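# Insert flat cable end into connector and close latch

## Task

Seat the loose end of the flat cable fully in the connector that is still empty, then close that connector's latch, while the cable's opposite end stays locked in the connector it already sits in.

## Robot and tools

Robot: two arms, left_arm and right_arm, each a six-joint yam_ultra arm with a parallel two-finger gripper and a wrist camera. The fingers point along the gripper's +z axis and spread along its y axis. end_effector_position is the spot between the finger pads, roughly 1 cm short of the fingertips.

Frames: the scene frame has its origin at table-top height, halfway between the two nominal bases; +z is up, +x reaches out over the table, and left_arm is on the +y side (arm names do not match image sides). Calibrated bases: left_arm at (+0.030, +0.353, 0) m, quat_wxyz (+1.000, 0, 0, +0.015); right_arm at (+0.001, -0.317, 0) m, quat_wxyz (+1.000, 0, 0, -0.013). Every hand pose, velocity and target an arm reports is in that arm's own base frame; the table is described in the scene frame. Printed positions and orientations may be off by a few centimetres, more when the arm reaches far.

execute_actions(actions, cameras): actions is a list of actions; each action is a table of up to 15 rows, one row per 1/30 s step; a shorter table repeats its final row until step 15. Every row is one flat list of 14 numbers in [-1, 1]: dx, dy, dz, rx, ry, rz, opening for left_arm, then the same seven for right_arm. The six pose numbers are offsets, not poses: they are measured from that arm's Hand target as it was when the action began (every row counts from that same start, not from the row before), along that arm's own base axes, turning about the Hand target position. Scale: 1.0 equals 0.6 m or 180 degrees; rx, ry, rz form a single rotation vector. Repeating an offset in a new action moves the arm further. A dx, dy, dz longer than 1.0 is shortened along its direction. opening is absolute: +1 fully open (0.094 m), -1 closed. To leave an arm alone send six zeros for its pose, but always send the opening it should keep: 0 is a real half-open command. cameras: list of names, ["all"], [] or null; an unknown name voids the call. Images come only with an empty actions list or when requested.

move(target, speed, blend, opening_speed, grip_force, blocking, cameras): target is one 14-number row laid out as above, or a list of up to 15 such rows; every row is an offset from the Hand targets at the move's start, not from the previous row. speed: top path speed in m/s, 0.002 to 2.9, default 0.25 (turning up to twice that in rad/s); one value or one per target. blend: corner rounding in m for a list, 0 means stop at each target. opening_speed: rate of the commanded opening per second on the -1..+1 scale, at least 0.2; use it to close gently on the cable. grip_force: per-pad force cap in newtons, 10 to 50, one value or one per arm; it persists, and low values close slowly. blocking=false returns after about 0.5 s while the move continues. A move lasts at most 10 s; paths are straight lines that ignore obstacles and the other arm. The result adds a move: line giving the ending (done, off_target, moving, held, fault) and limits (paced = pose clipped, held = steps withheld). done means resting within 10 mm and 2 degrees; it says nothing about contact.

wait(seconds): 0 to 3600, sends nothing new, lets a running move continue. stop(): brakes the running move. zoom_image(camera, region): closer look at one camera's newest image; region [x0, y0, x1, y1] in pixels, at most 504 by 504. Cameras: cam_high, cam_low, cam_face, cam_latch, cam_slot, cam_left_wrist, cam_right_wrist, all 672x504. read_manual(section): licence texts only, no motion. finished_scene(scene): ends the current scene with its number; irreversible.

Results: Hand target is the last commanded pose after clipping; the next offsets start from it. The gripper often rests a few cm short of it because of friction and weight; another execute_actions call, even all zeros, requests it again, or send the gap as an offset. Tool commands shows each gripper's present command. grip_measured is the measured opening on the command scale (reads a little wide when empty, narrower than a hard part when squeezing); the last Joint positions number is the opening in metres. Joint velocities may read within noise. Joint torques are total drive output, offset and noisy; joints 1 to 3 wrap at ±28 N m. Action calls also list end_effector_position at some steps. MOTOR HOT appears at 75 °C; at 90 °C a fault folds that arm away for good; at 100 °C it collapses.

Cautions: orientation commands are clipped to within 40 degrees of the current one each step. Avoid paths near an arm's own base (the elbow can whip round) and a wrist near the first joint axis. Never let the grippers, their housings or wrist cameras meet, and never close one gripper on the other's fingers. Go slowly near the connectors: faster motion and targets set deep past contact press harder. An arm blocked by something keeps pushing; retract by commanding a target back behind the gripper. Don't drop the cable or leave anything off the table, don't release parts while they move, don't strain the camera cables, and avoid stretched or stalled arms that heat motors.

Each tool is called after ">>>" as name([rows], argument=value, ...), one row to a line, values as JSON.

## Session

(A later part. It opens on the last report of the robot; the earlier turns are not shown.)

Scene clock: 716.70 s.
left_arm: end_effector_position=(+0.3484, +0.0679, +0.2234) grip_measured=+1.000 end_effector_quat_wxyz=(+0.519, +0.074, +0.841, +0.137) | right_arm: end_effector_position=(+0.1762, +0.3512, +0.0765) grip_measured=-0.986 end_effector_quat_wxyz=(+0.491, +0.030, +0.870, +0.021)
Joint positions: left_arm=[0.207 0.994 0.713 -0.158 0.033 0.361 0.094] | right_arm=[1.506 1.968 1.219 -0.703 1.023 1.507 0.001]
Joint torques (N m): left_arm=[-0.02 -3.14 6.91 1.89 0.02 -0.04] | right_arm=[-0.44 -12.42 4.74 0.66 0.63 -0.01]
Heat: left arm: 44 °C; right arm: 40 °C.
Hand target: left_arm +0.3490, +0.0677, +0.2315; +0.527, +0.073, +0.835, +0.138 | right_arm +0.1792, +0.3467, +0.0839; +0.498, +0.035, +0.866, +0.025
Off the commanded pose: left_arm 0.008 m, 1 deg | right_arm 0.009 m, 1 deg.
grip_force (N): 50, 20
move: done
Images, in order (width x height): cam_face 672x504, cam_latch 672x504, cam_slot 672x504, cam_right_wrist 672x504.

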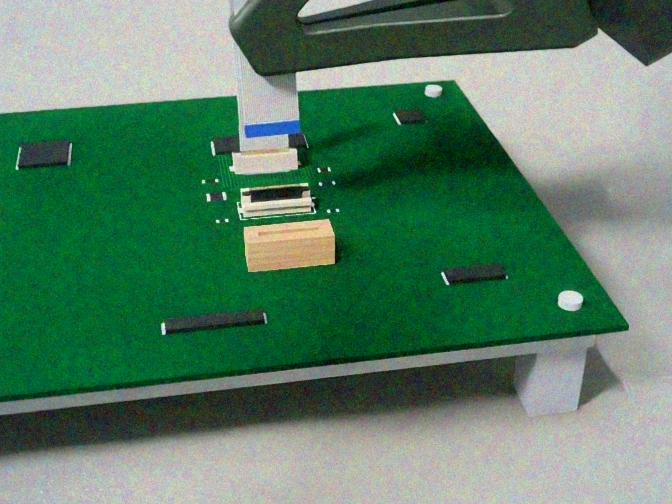

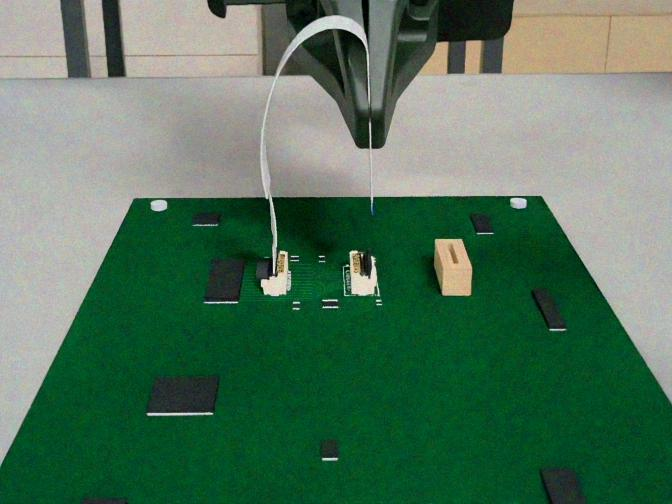

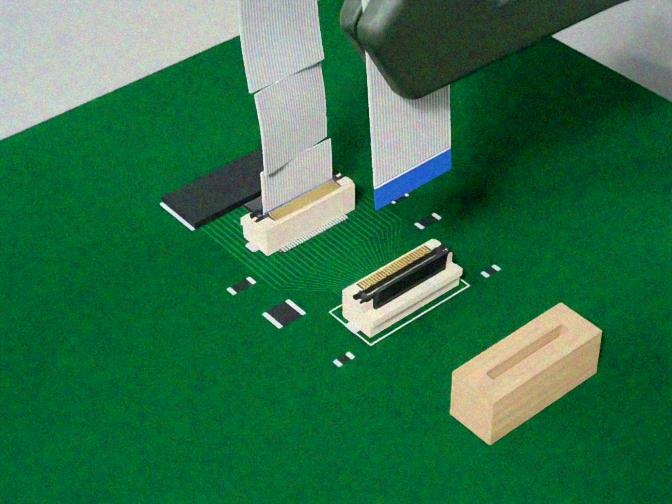

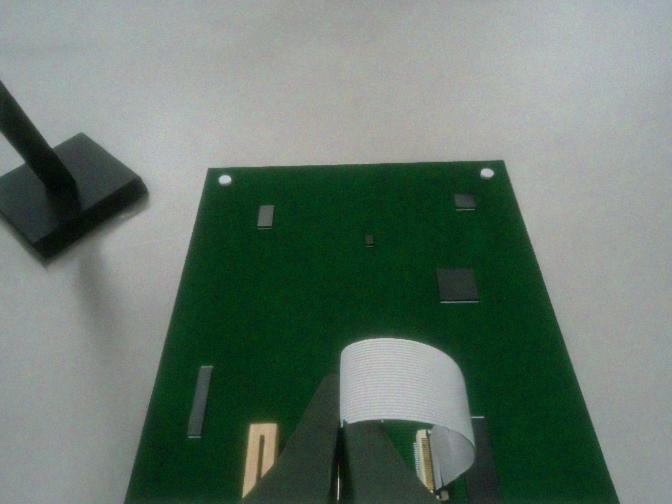

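>>> move([
  [0,0,0,0,0,0,1,0,-0.0032,-0.005,0,0,0,-1],
  [0,0,0,0,0,0,1,0,-0.0032,-0.019,0,0,0,-1],
], speed=0.04, blend=0.002, cameras=["cam_face","cam_latch","cam_slot"])

>>> zoom_image(camera="cam_face", region=[190, 100, 350, 230])

>>> zoom_image(camera="cam_slot", region=[310, 120, 510, 360])

>>> zoom_image(camera="cam_latch", region=[250, 170, 410, 310])

Scene clock: 799.77 s.
left_arm: end_effector_position=(+0.3484, +0.0679, +0.2234) grip_measured=+1.000 end_effector_quat_wxyz=(+0.519, +0.074, +0.841, +0.137) | right_arm: end_effector_position=(+0.1762, +0.3501, +0.0707) grip_measured=-0.986 end_effector_quat_wxyz=(+0.491, +0.034, +0.870, +0.028)
Joint positions: left_arm=[0.207 0.994 0.713 -0.158 0.033 0.361 0.094] | right_arm=[1.506 1.966 1.189 -0.656 1.023 1.505 0.001]
Joint torques (N m): left_arm=[-0.01 -3.17 6.93 1.89 0.02 -0.04] | right_arm=[-0.43 -10.76 4.6 0.7 0.63 -0.08]
Heat: left arm: 44 °C; right arm: 39 °C.
Hand target: left_arm +0.3490, +0.0677, +0.2315; +0.527, +0.073, +0.835, +0.138 | right_arm +0.1792, +0.3448, +0.0725; +0.498, +0.035, +0.866, +0.025
Off the commanded pose: left_arm 0.008 m, 1 deg | right_arm 0.006 m, 1 deg.
grip_force (N): 50, 20
move: done; blend cut to 0.0017 m at target 1

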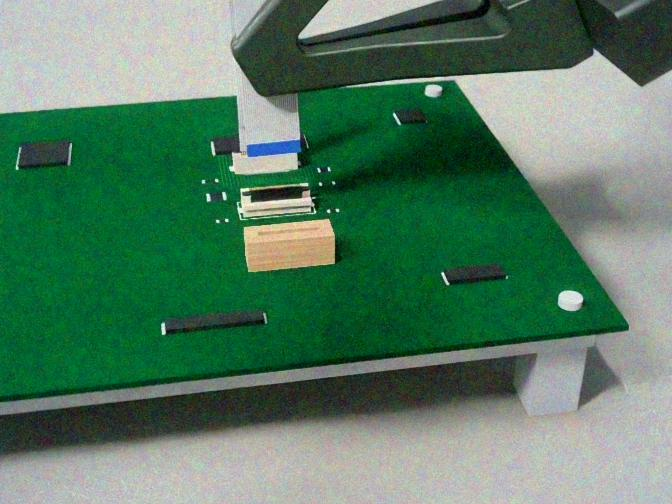

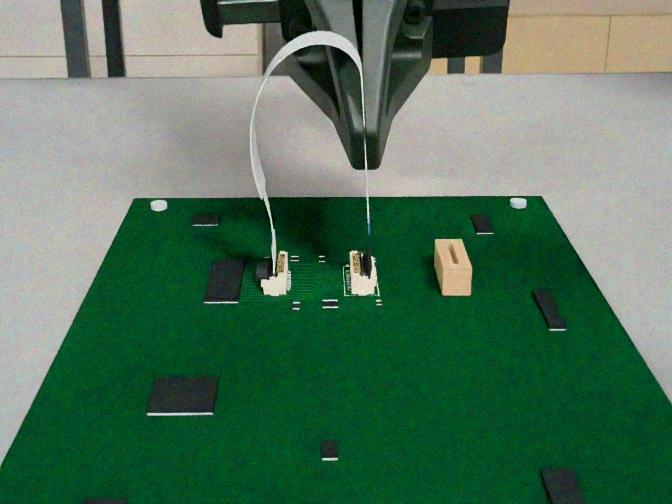

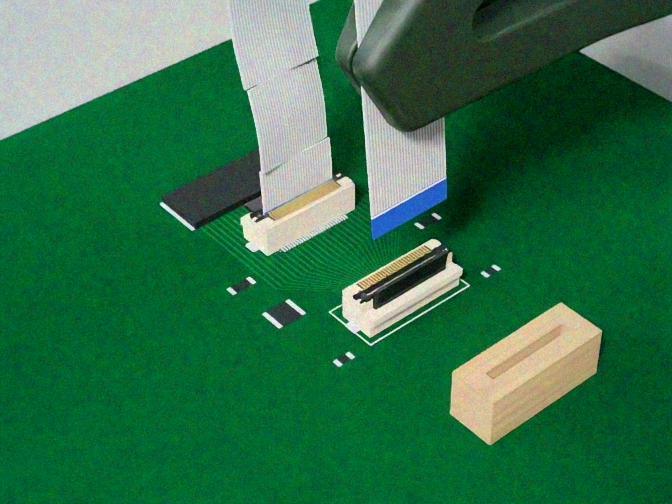

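Scaled by 3.150 from the camera's image (finer frame: 960x720).

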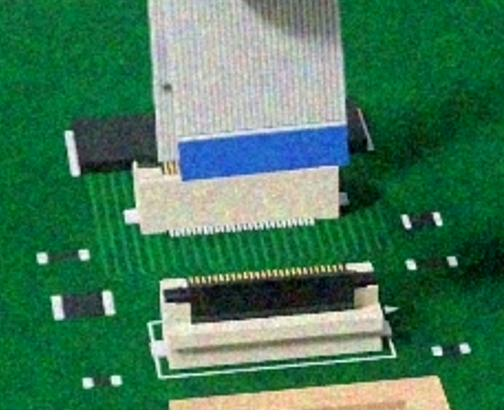

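Scaled by 2.100 from the camera's image (finer frame: 960x720).

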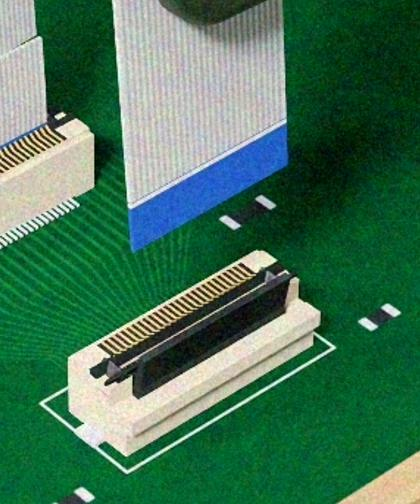

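Scaled by 3.150 from the camera's image (finer frame: 960x720).

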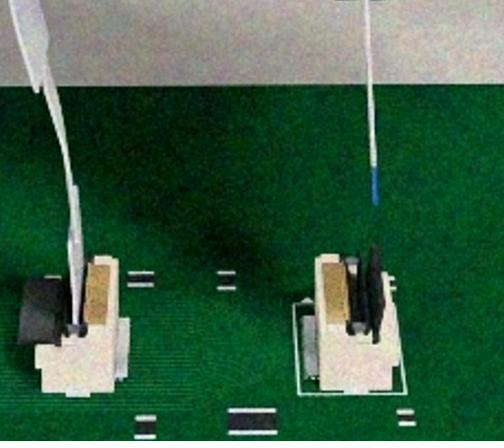

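>>> move(target=[0,0,0,0,0,0,1,0.0003,-0.001,-0.010,-0.015,0,0,-1], speed=0.04, cameras=["cam_face","cam_latch","cam_slot"])

>>> zoom_image(camera="cam_slot", region=[310, 120, 510, 360])

>>> zoom_image(camera="cam_latch", region=[250, 170, 410, 310])

Scene clock: 817.73 s.
left_arm: end_effector_position=(+0.3484, +0.0679, +0.2234) grip_measured=+1.000 end_effector_quat_wxyz=(+0.519, +0.074, +0.841, +0.137) | right_arm: end_effector_position=(+0.1761, +0.3489, +0.0705) grip_measured=-0.986 end_effector_quat_wxyz=(+0.491, +0.030, +0.870, +0.024)
Joint positions: left_arm=[0.207 0.994 0.713 -0.158 0.033 0.361 0.094] | right_arm=[1.506 1.966 1.189 -0.663 1.023 1.502 0.001]
Joint torques (N m): left_arm=[-0.02 -3.15 6.93 1.89 0.01 -0.04] | right_arm=[-0.46 -7.83 6.69 0.44 0.66 -0.07]
Heat: left arm: 44 °C; right arm: 39 °C.
Hand target: left_arm +0.3490, +0.0677, +0.2315; +0.527, +0.073, +0.835, +0.138 | right_arm +0.1794, +0.3441, +0.0665; +0.499, +0.023, +0.866, +0.005
Off the commanded pose: left_arm 0.008 m, 1 deg | right_arm 0.007 m, 3 deg.
grip_force (N): 50, 20
move: off_target (right_arm)

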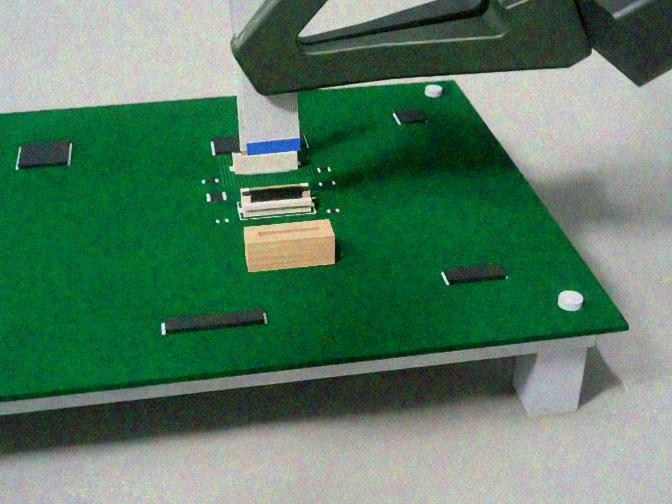

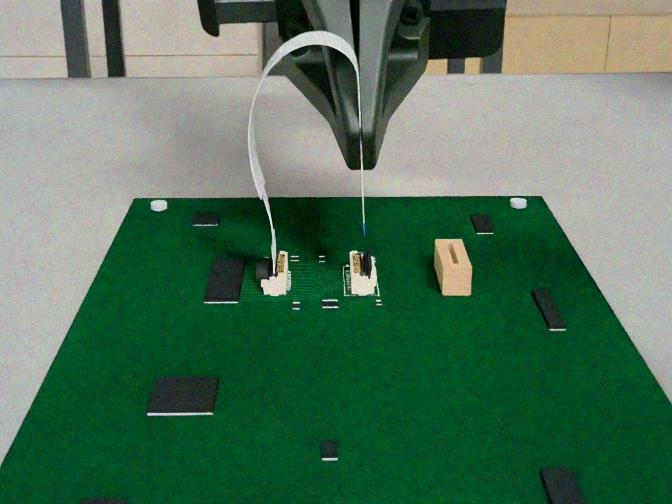

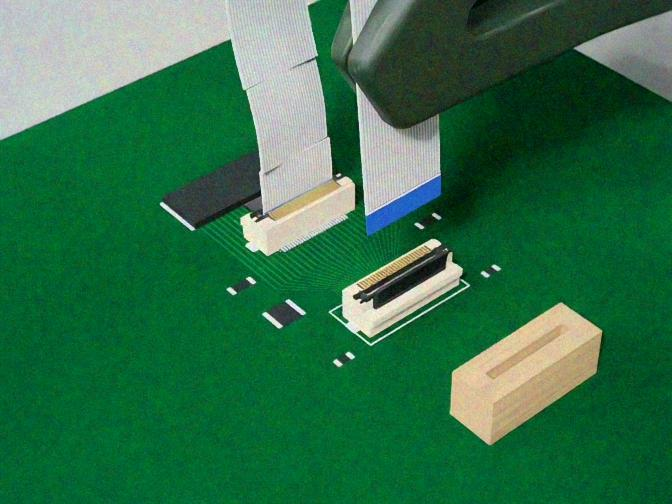

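Scaled by 2.100 from the camera's image (finer frame: 960x720).

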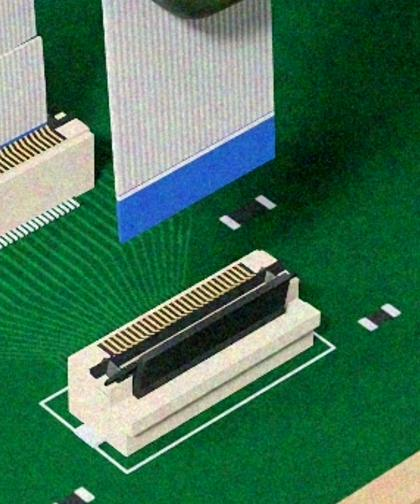

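Scaled by 3.150 from the camera's image (finer frame: 960x720).

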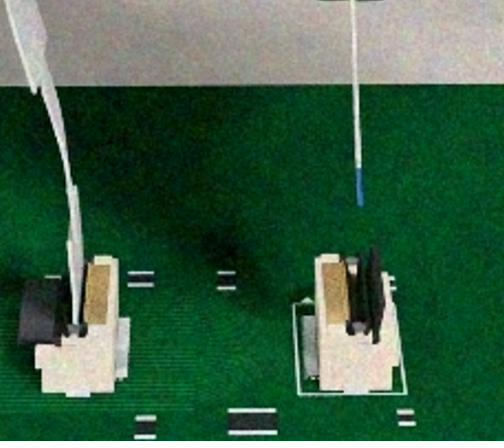

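>>> move(target=[0,0,0,0,0,0,1,0,0,-0.008,0,0,0,-1], speed=0.04, cameras=["cam_face","cam_latch","cam_slot"])

>>> zoom_image(camera="cam_slot", region=[310, 120, 510, 360])

>>> zoom_image(camera="cam_latch", region=[250, 170, 410, 310])

Scene clock: 831.83 s.
left_arm: end_effector_position=(+0.3484, +0.0679, +0.2234) grip_measured=+1.000 end_effector_quat_wxyz=(+0.519, +0.074, +0.841, +0.137) | right_arm: end_effector_position=(+0.1761, +0.3483, +0.0667) grip_measured=-0.986 end_effector_quat_wxyz=(+0.491, +0.027, +0.870, +0.019)
Joint positions: left_arm=[0.207 0.994 0.713 -0.158 0.033 0.361 0.094] | right_arm=[1.506 1.978 1.189 -0.664 1.023 1.501 0.001]
Joint torques (N m): left_arm=[-0.01 -3.15 6.94 1.89 0.02 -0.04] | right_arm=[-0.47 -7.88 6 0.57 0.67 -0.06]
Heat: left arm: 44 °C; right arm: 38 °C.
Hand target: left_arm +0.3490, +0.0677, +0.2315; +0.527, +0.073, +0.835, +0.138 | right_arm +0.1794, +0.3441, +0.0616; +0.499, +0.023, +0.866, +0.005
Off the commanded pose: left_arm 0.008 m, 1 deg | right_arm 0.007 m, 2 deg.
grip_force (N): 50, 20
move: done

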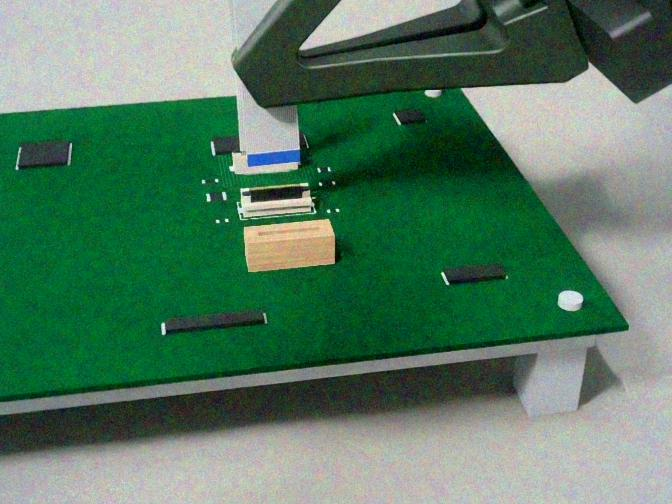

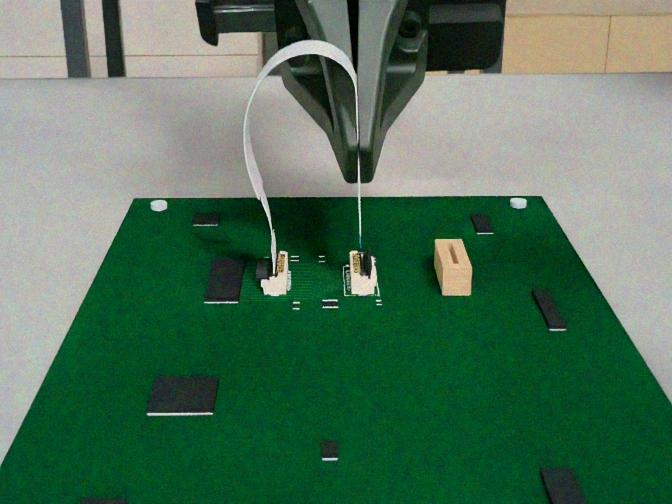

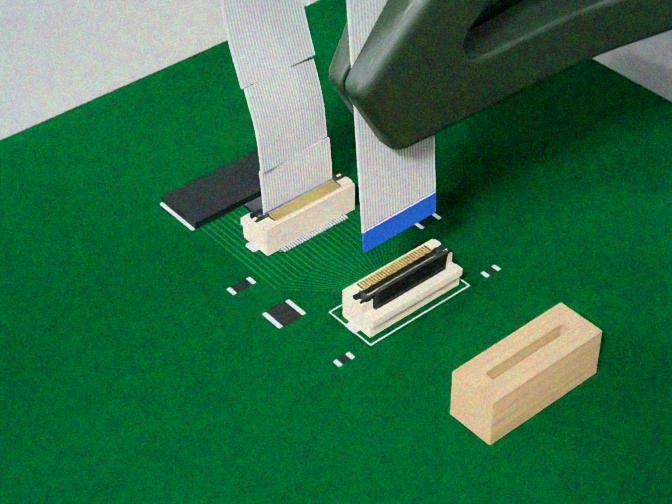

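Scaled by 2.100 from the camera's image (finer frame: 960x720).

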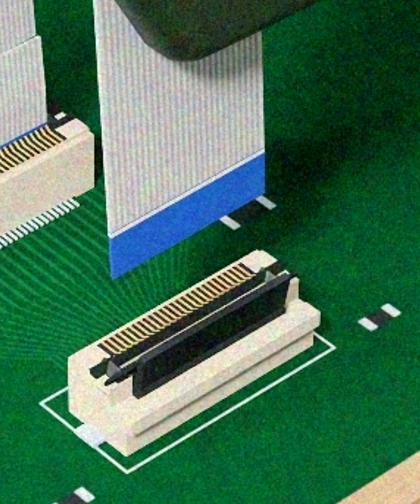

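Scaled by 3.150 from the camera's image (finer frame: 960x720).

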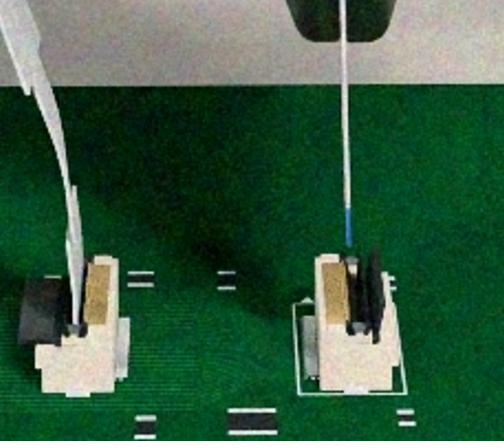

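>>> move(target=[0,0,0,0,0,0,1,0,0.003,-0.008,0,0,0,-1], speed=0.04, cameras=["cam_face","cam_latch","cam_slot"])

>>> zoom_image(camera="cam_slot", region=[310, 120, 510, 360])

>>> zoom_image(camera="cam_latch", region=[250, 170, 410, 310])

>>> zoom_image(camera="cam_face", region=[190, 100, 350, 230])

Scene clock: 844.67 s.
left_arm: end_effector_position=(+0.3484, +0.0679, +0.2234) grip_measured=+1.000 end_effector_quat_wxyz=(+0.519, +0.074, +0.841, +0.137) | right_arm: end_effector_position=(+0.1760, +0.3479, +0.0612) grip_measured=-0.986 end_effector_quat_wxyz=(+0.491, +0.024, +0.871, +0.013)
Joint positions: left_arm=[0.207 0.994 0.713 -0.158 0.033 0.361 0.094] | right_arm=[1.506 1.994 1.189 -0.661 1.023 1.501 0.001]
Joint torques (N m): left_arm=[0.01 -3.18 6.94 1.9 0.02 -0.04] | right_arm=[-0.42 -8.09 5.9 0.67 0.68 -0.02]
Heat: left arm: 44 °C; right arm: 38 °C.
Hand target: left_arm +0.3490, +0.0677, +0.2315; +0.527, +0.073, +0.835, +0.138 | right_arm +0.1794, +0.3459, +0.0568; +0.499, +0.023, +0.866, +0.005
Off the commanded pose: left_arm 0.008 m, 1 deg | right_arm 0.006 m, 1 deg.
grip_force (N): 50, 20
move: done

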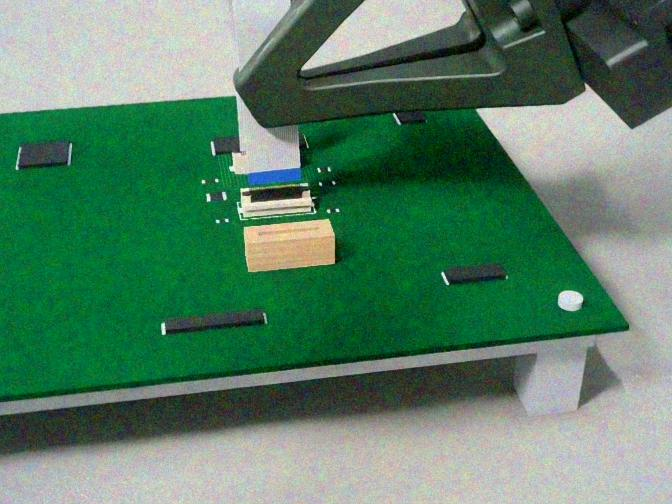

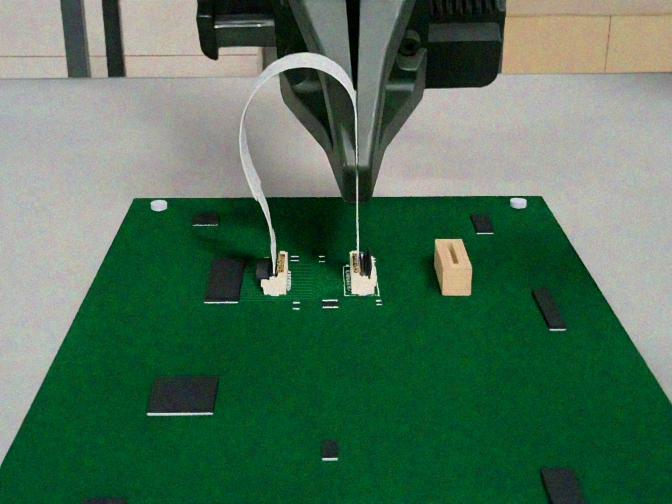

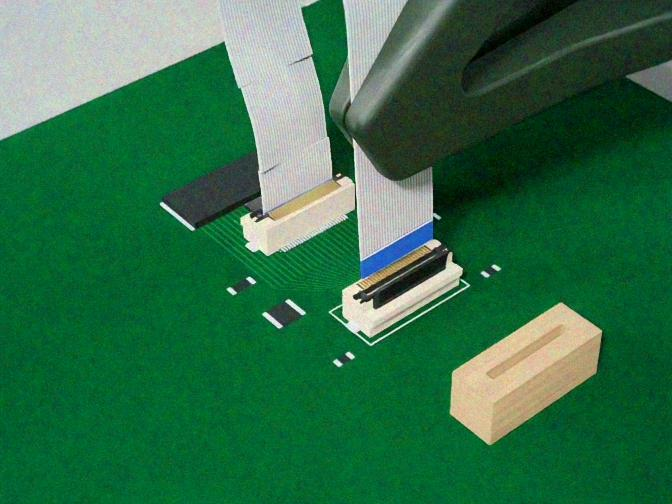

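Scaled by 2.100 from the camera's image (finer frame: 960x720).

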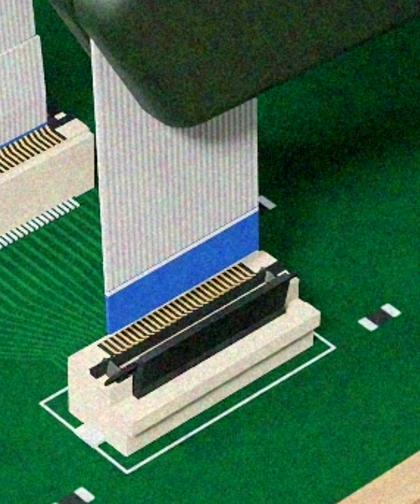

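Scaled by 3.150 from the camera's image (finer frame: 960x720).

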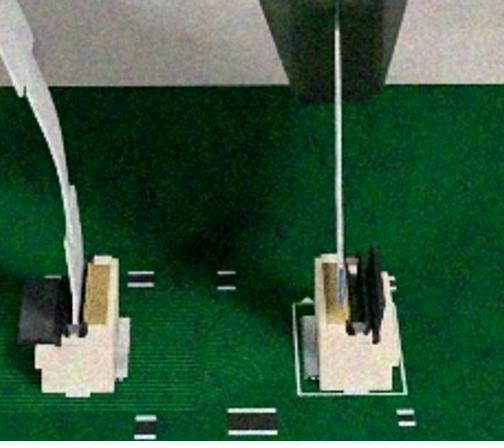

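Scaled by 3.150 from the camera's image (finer frame: 960x720).

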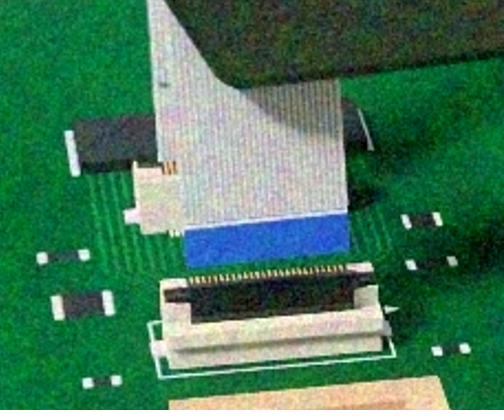

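>>> move(target=[0,0,0,0,0,0,1,0,0.004,0.0015,0.004,0,0,-1], speed=0.04, cameras=["cam_latch","cam_slot"])

>>> zoom_image(camera="cam_slot", region=[310, 120, 510, 360])

>>> zoom_image(camera="cam_latch", region=[250, 170, 410, 310])

Scene clock: 864.77 s.
left_arm: end_effector_position=(+0.3484, +0.0679, +0.2234) grip_measured=+1.000 end_effector_quat_wxyz=(+0.519, +0.074, +0.841, +0.137) | right_arm: end_effector_position=(+0.1761, +0.3493, +0.0614) grip_measured=-0.986 end_effector_quat_wxyz=(+0.491, +0.026, +0.871, +0.017)
Joint positions: left_arm=[0.207 0.994 0.713 -0.158 0.033 0.361 0.094] | right_arm=[1.506 1.994 1.189 -0.652 1.023 1.501 0.001]
Joint torques (N m): left_arm=[-0.01 -3.17 6.93 1.89 0.02 -0.05] | right_arm=[-0.49 -8.06 6.28 0.72 0.7 -0.06]
Heat: left arm: 44 °C; right arm: 38 °C.
Hand target: left_arm +0.3490, +0.0677, +0.2315; +0.527, +0.073, +0.835, +0.138 | right_arm +0.1794, +0.3483, +0.0577; +0.499, +0.026, +0.866, +0.010
Off the commanded pose: left_arm 0.008 m, 1 deg | right_arm 0.005 m, 1 deg.
grip_force (N): 50, 20
move: done

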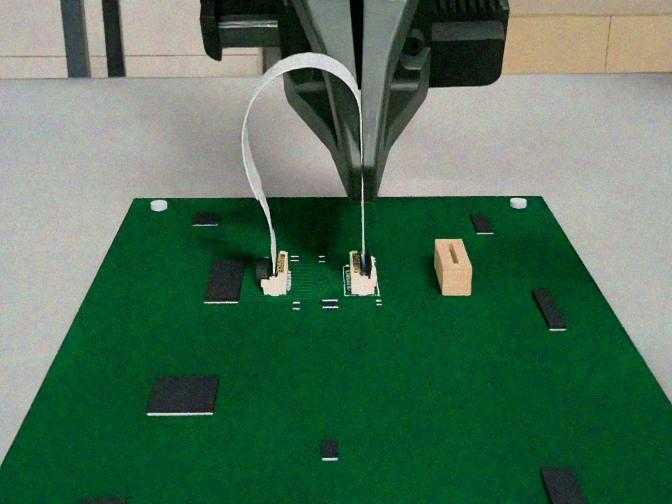

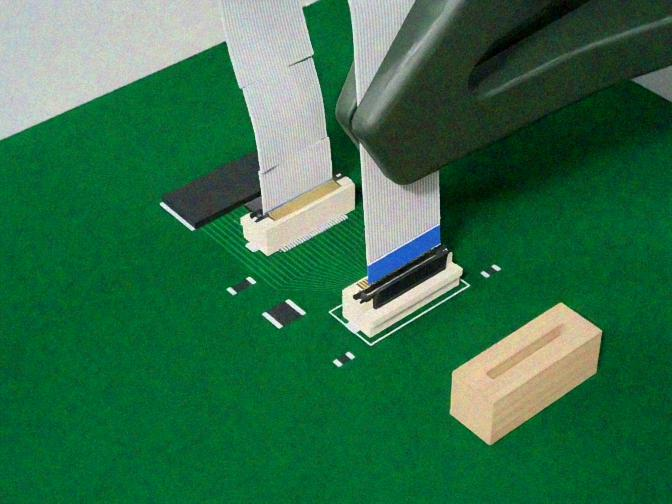

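Scaled by 2.100 from the camera's image (finer frame: 960x720).

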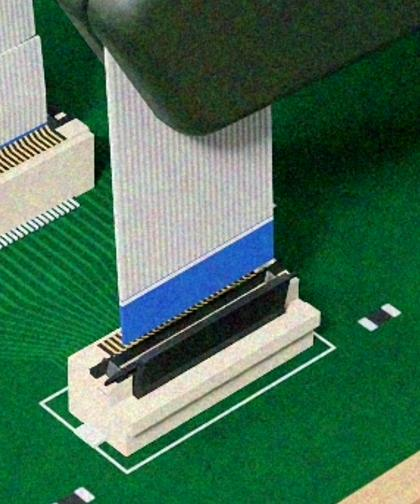

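Scaled by 3.150 from the camera's image (finer frame: 960x720).

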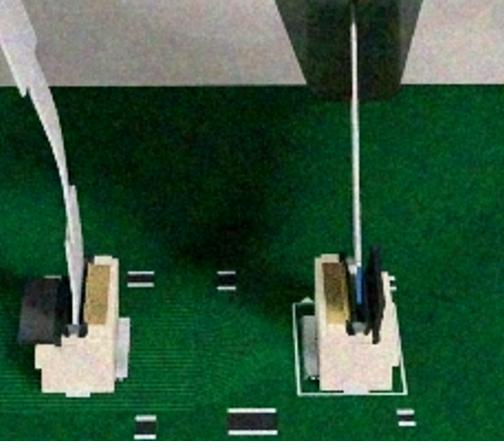

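>>> zoom_image(camera="cam_latch", region=[335, 235, 395, 300])

>>> zoom_image(camera="cam_slot", region=[335, 220, 475, 340])

>>> zoom_image(camera="cam_latch", region=[245, 235, 305, 300])

Scaled by 7.754 from the camera's image (finer frame: 960x720).

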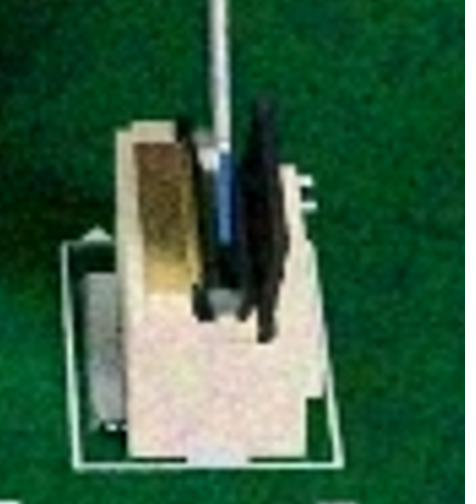

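Scaled by 3.600 from the camera's image (finer frame: 960x720).

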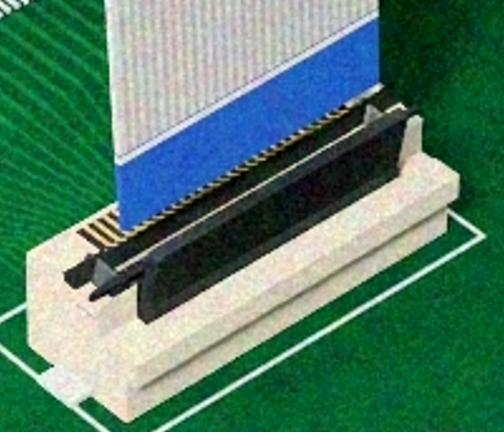

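Scaled by 7.754 from the camera's image (finer frame: 960x720).

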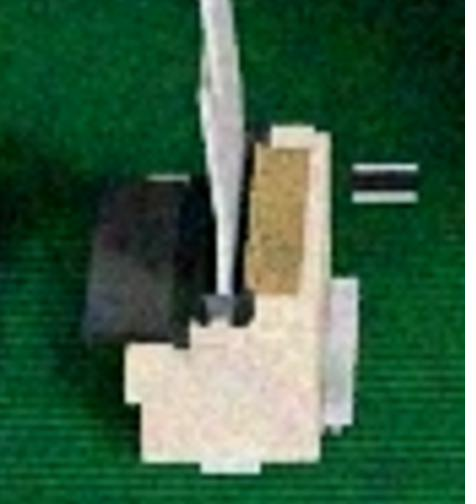

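>>> move(target=[0,0,0,0,0,0,1,0,0.001,-0.005,0.004,0,0,-1], speed=0.03, cameras=["cam_latch","cam_slot","cam_face"])

>>> zoom_image(camera="cam_slot", region=[335, 220, 475, 340])

>>> zoom_image(camera="cam_latch", region=[335, 235, 395, 300])

Scene clock: 919.13 s.
left_arm: end_effector_position=(+0.3484, +0.0679, +0.2234) grip_measured=+1.000 end_effector_quat_wxyz=(+0.519, +0.074, +0.841, +0.137) | right_arm: end_effector_position=(+0.1764, +0.3535, +0.0619) grip_measured=-0.986 end_effector_quat_wxyz=(+0.491, +0.032, +0.870, +0.028)
Joint positions: left_arm=[0.207 0.994 0.713 -0.158 0.033 0.361 0.094] | right_arm=[1.506 1.994 1.189 -0.626 1.023 1.501 0.001]
Joint torques (N m): left_arm=[-0.01 -3.17 6.91 1.89 0.02 -0.05] | right_arm=[-0.39 -7.88 5.24 0.73 0.69 -0.01]
Heat: left arm: 44 °C; right arm: 37 °C.
Hand target: left_arm +0.3490, +0.0677, +0.2315; +0.527, +0.073, +0.835, +0.138 | right_arm +0.1794, +0.3489, +0.0547; +0.499, +0.029, +0.866, +0.016
Off the commanded pose: left_arm 0.008 m, 1 deg | right_arm 0.009 m, 2 deg.
grip_force (N): 50, 20
move: done
Images, in order (width x height): cam_face 672x504, cam_latch 672x504, cam_slot 672x504.

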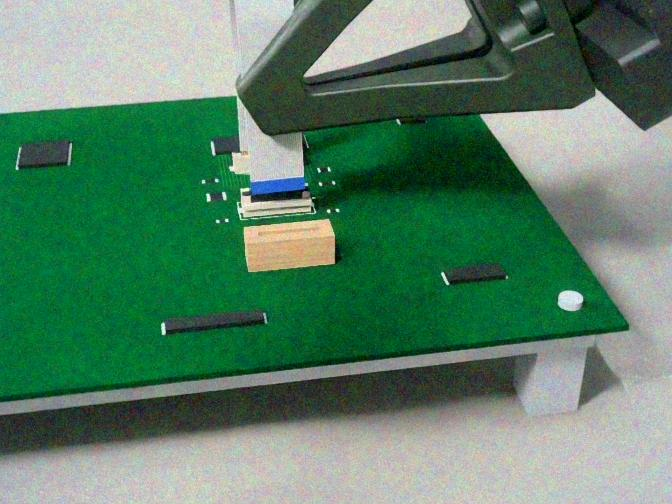

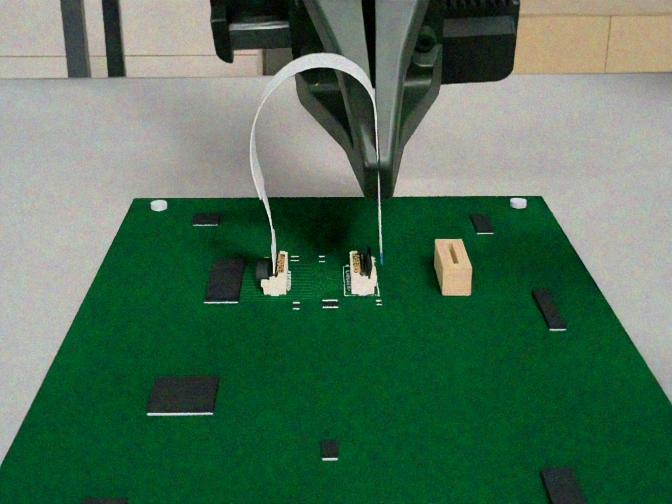

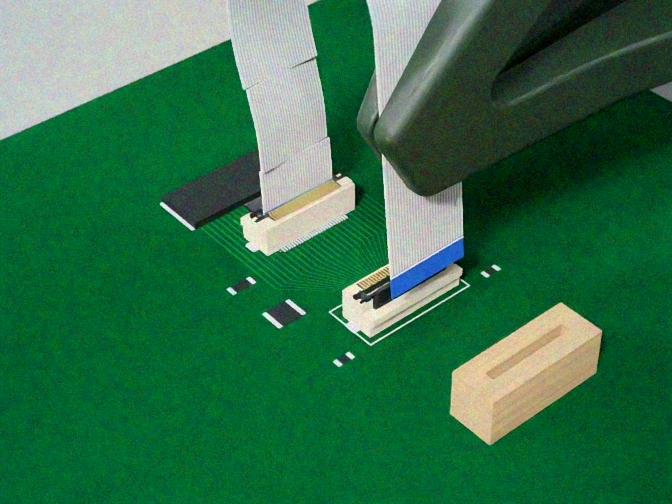

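Scaled by 3.600 from the camera's image (finer frame: 960x720).

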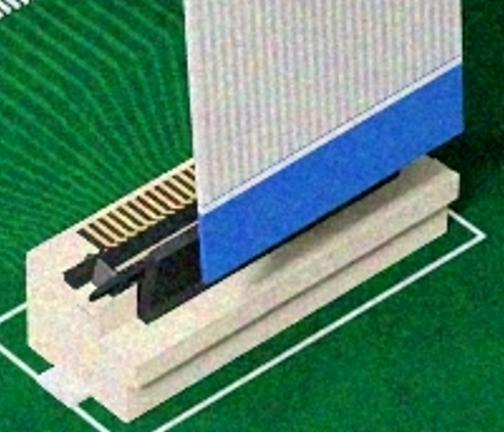

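Scaled by 7.754 from the camera's image (finer frame: 960x720).

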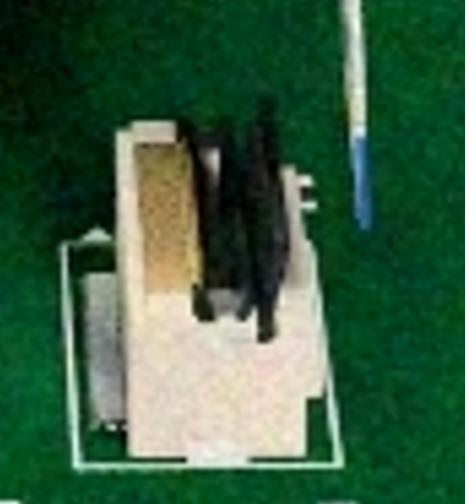

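>>> move(target=[0,0,0,0,0,0,1,0,0.0,0.025,0,0,0,-1], speed=0.05, cameras=["cam_latch"])

Scene clock: 966.07 s.
left_arm: end_effector_position=(+0.3484, +0.0679, +0.2234) grip_measured=+1.000 end_effector_quat_wxyz=(+0.519, +0.074, +0.841, +0.137) | right_arm: end_effector_position=(+0.1761, +0.3492, +0.0614) grip_measured=-0.986 end_effector_quat_wxyz=(+0.491, +0.026, +0.871, +0.017)
Joint positions: left_arm=[0.207 0.994 0.713 -0.158 0.033 0.361 0.094] | right_arm=[1.506 1.994 1.189 -0.653 1.023 1.501 0.001]
Joint torques (N m): left_arm=[-0.02 -3.15 6.94 1.89 0.01 -0.04] | right_arm=[-0.39 -10.52 7.28 0.37 0.65 -0.01]
Heat: left arm: 44 °C; right arm: 37 °C.
Hand target: left_arm +0.3490, +0.0677, +0.2315; +0.527, +0.073, +0.835, +0.138 | right_arm +0.1794, +0.3489, +0.0697; +0.499, +0.029, +0.866, +0.016
Off the commanded pose: left_arm 0.008 m, 1 deg | right_arm 0.009 m, 1 deg.
grip_force (N): 50, 20
move: done

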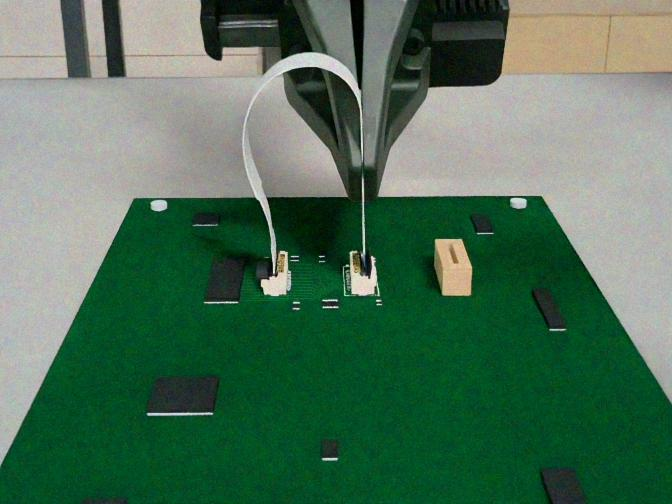

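>>> move(target=[0,0,0,0,0,0,1,0,-0.0005,-0.0205,-0.0083,0,0,-1], speed=0.03, cameras=["cam_latch","cam_slot"])

>>> zoom_image(camera="cam_slot", region=[335, 220, 475, 340])

>>> zoom_image(camera="cam_latch", region=[335, 235, 395, 300])

Scene clock: 1045.73 s.
left_arm: end_effector_position=(+0.3484, +0.0679, +0.2234) grip_measured=+1.000 end_effector_quat_wxyz=(+0.519, +0.074, +0.841, +0.137) | right_arm: end_effector_position=(+0.1761, +0.3488, +0.0592) grip_measured=-0.986 end_effector_quat_wxyz=(+0.491, +0.024, +0.871, +0.014)
Joint positions: left_arm=[0.207 0.994 0.713 -0.158 0.033 0.361 0.094] | right_arm=[1.506 2 1.189 -0.653 1.023 1.501 0.001]
Joint torques (N m): left_arm=[-0.01 -3.18 6.94 1.89 0.01 -0.04] | right_arm=[-0.47 -8.05 7.35 0.52 0.68 -0.01]
Heat: left arm: 45 °C; right arm: 38 °C.
Hand target: left_arm +0.3490, +0.0677, +0.2315; +0.527, +0.073, +0.835, +0.138 | right_arm +0.1794, +0.3487, +0.0575; +0.499, +0.023, +0.866, +0.004
Off the commanded pose: left_arm 0.008 m, 1 deg | right_arm 0.004 m, 1 deg.
grip_force (N): 50, 20
move: done

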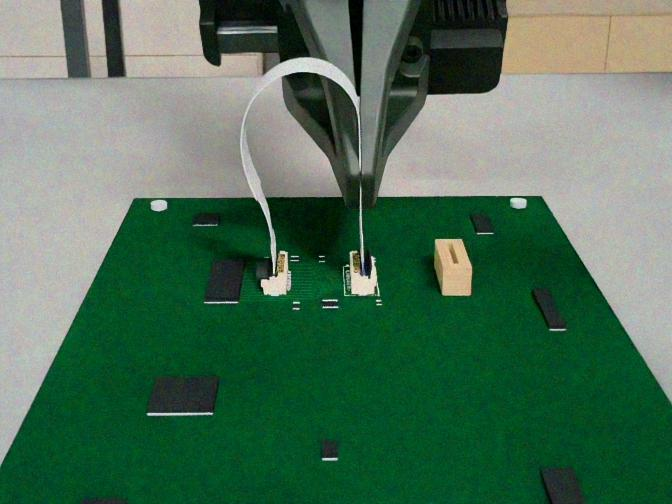

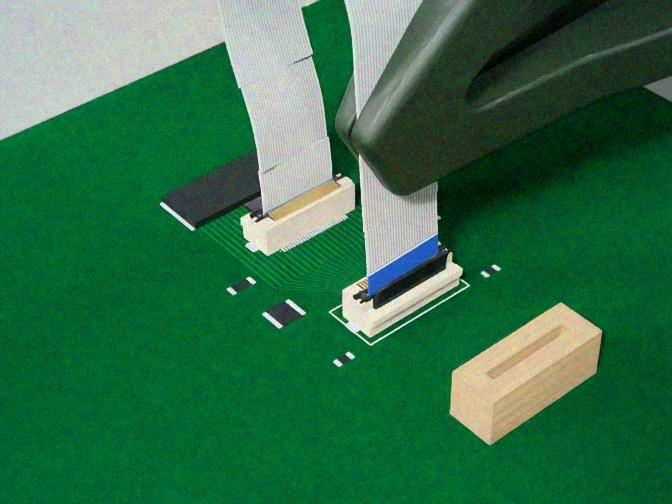

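Scaled by 3.600 from the camera's image (finer frame: 960x720).

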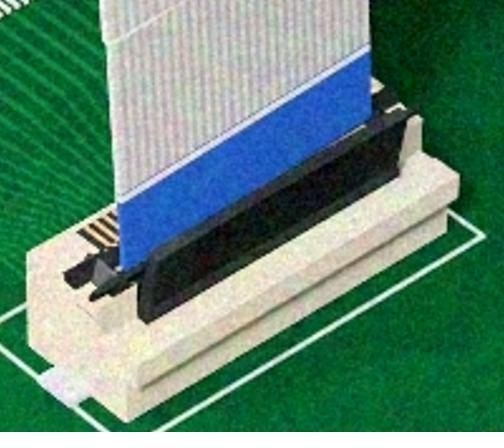

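Scaled by 7.754 from the camera's image (finer frame: 960x720).

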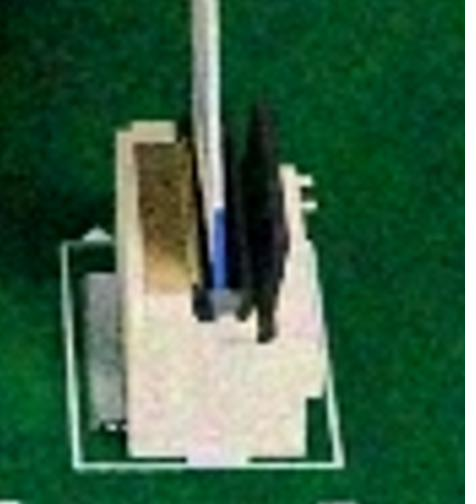

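>>> move(target=[0,0,0,0,0,0,1,0,0.002,-0.0063,0,0,0,-1], speed=0.03, cameras=["cam_latch","cam_slot"])

>>> zoom_image(camera="cam_slot", region=[335, 220, 475, 340])

>>> zoom_image(camera="cam_latch", region=[335, 235, 395, 300])

Scene clock: 1068.07 s.
left_arm: end_effector_position=(+0.3484, +0.0679, +0.2234) grip_measured=+1.000 end_effector_quat_wxyz=(+0.519, +0.074, +0.841, +0.137) | right_arm: end_effector_position=(+0.1762, +0.3480, +0.0556) grip_measured=-0.986 end_effector_quat_wxyz=(+0.492, +0.022, +0.870, +0.008)
Joint positions: left_arm=[0.207 0.994 0.713 -0.158 0.033 0.361 0.094] | right_arm=[1.506 2.012 1.189 -0.653 1.025 1.501 0.001]
Joint torques (N m): left_arm=[-0.03 -3.17 6.93 1.89 0.02 -0.04] | right_arm=[-0.35 -7.97 7.39 0.59 0.63 -0.02]
Heat: left arm: 45 °C; right arm: 37 °C.
Hand target: left_arm +0.3490, +0.0677, +0.2315; +0.527, +0.073, +0.835, +0.138 | right_arm +0.1794, +0.3498, +0.0536; +0.499, +0.023, +0.866, +0.004
Off the commanded pose: left_arm 0.008 m, 1 deg | right_arm 0.004 m, 1 deg.
grip_force (N): 50, 20
move: done

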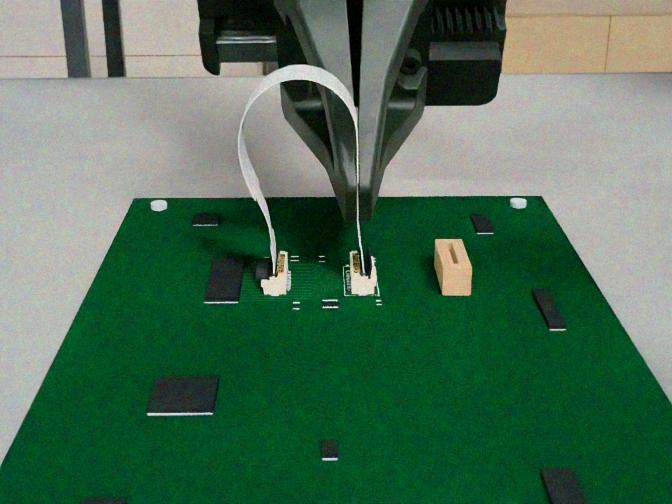

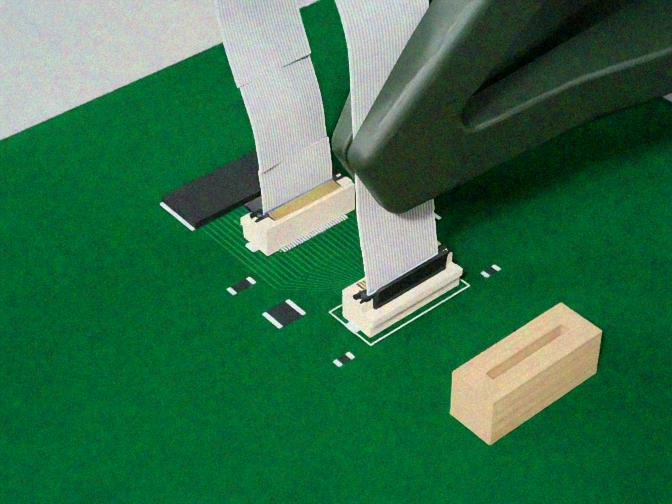

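Scaled by 3.600 from the camera's image (finer frame: 960x720).

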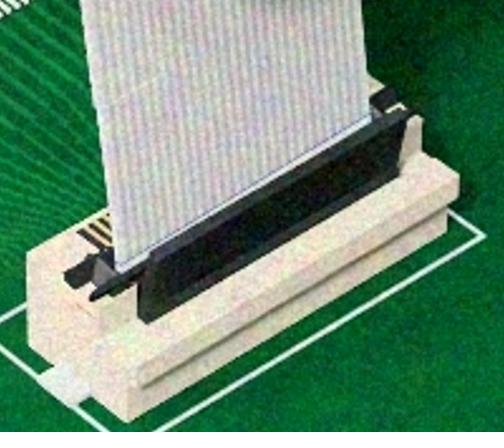

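Scaled by 7.754 from the camera's image (finer frame: 960x720).

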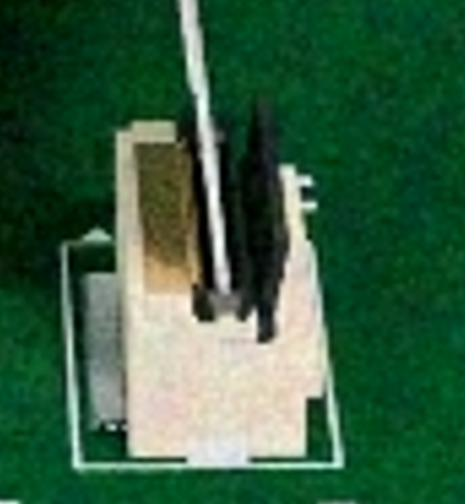

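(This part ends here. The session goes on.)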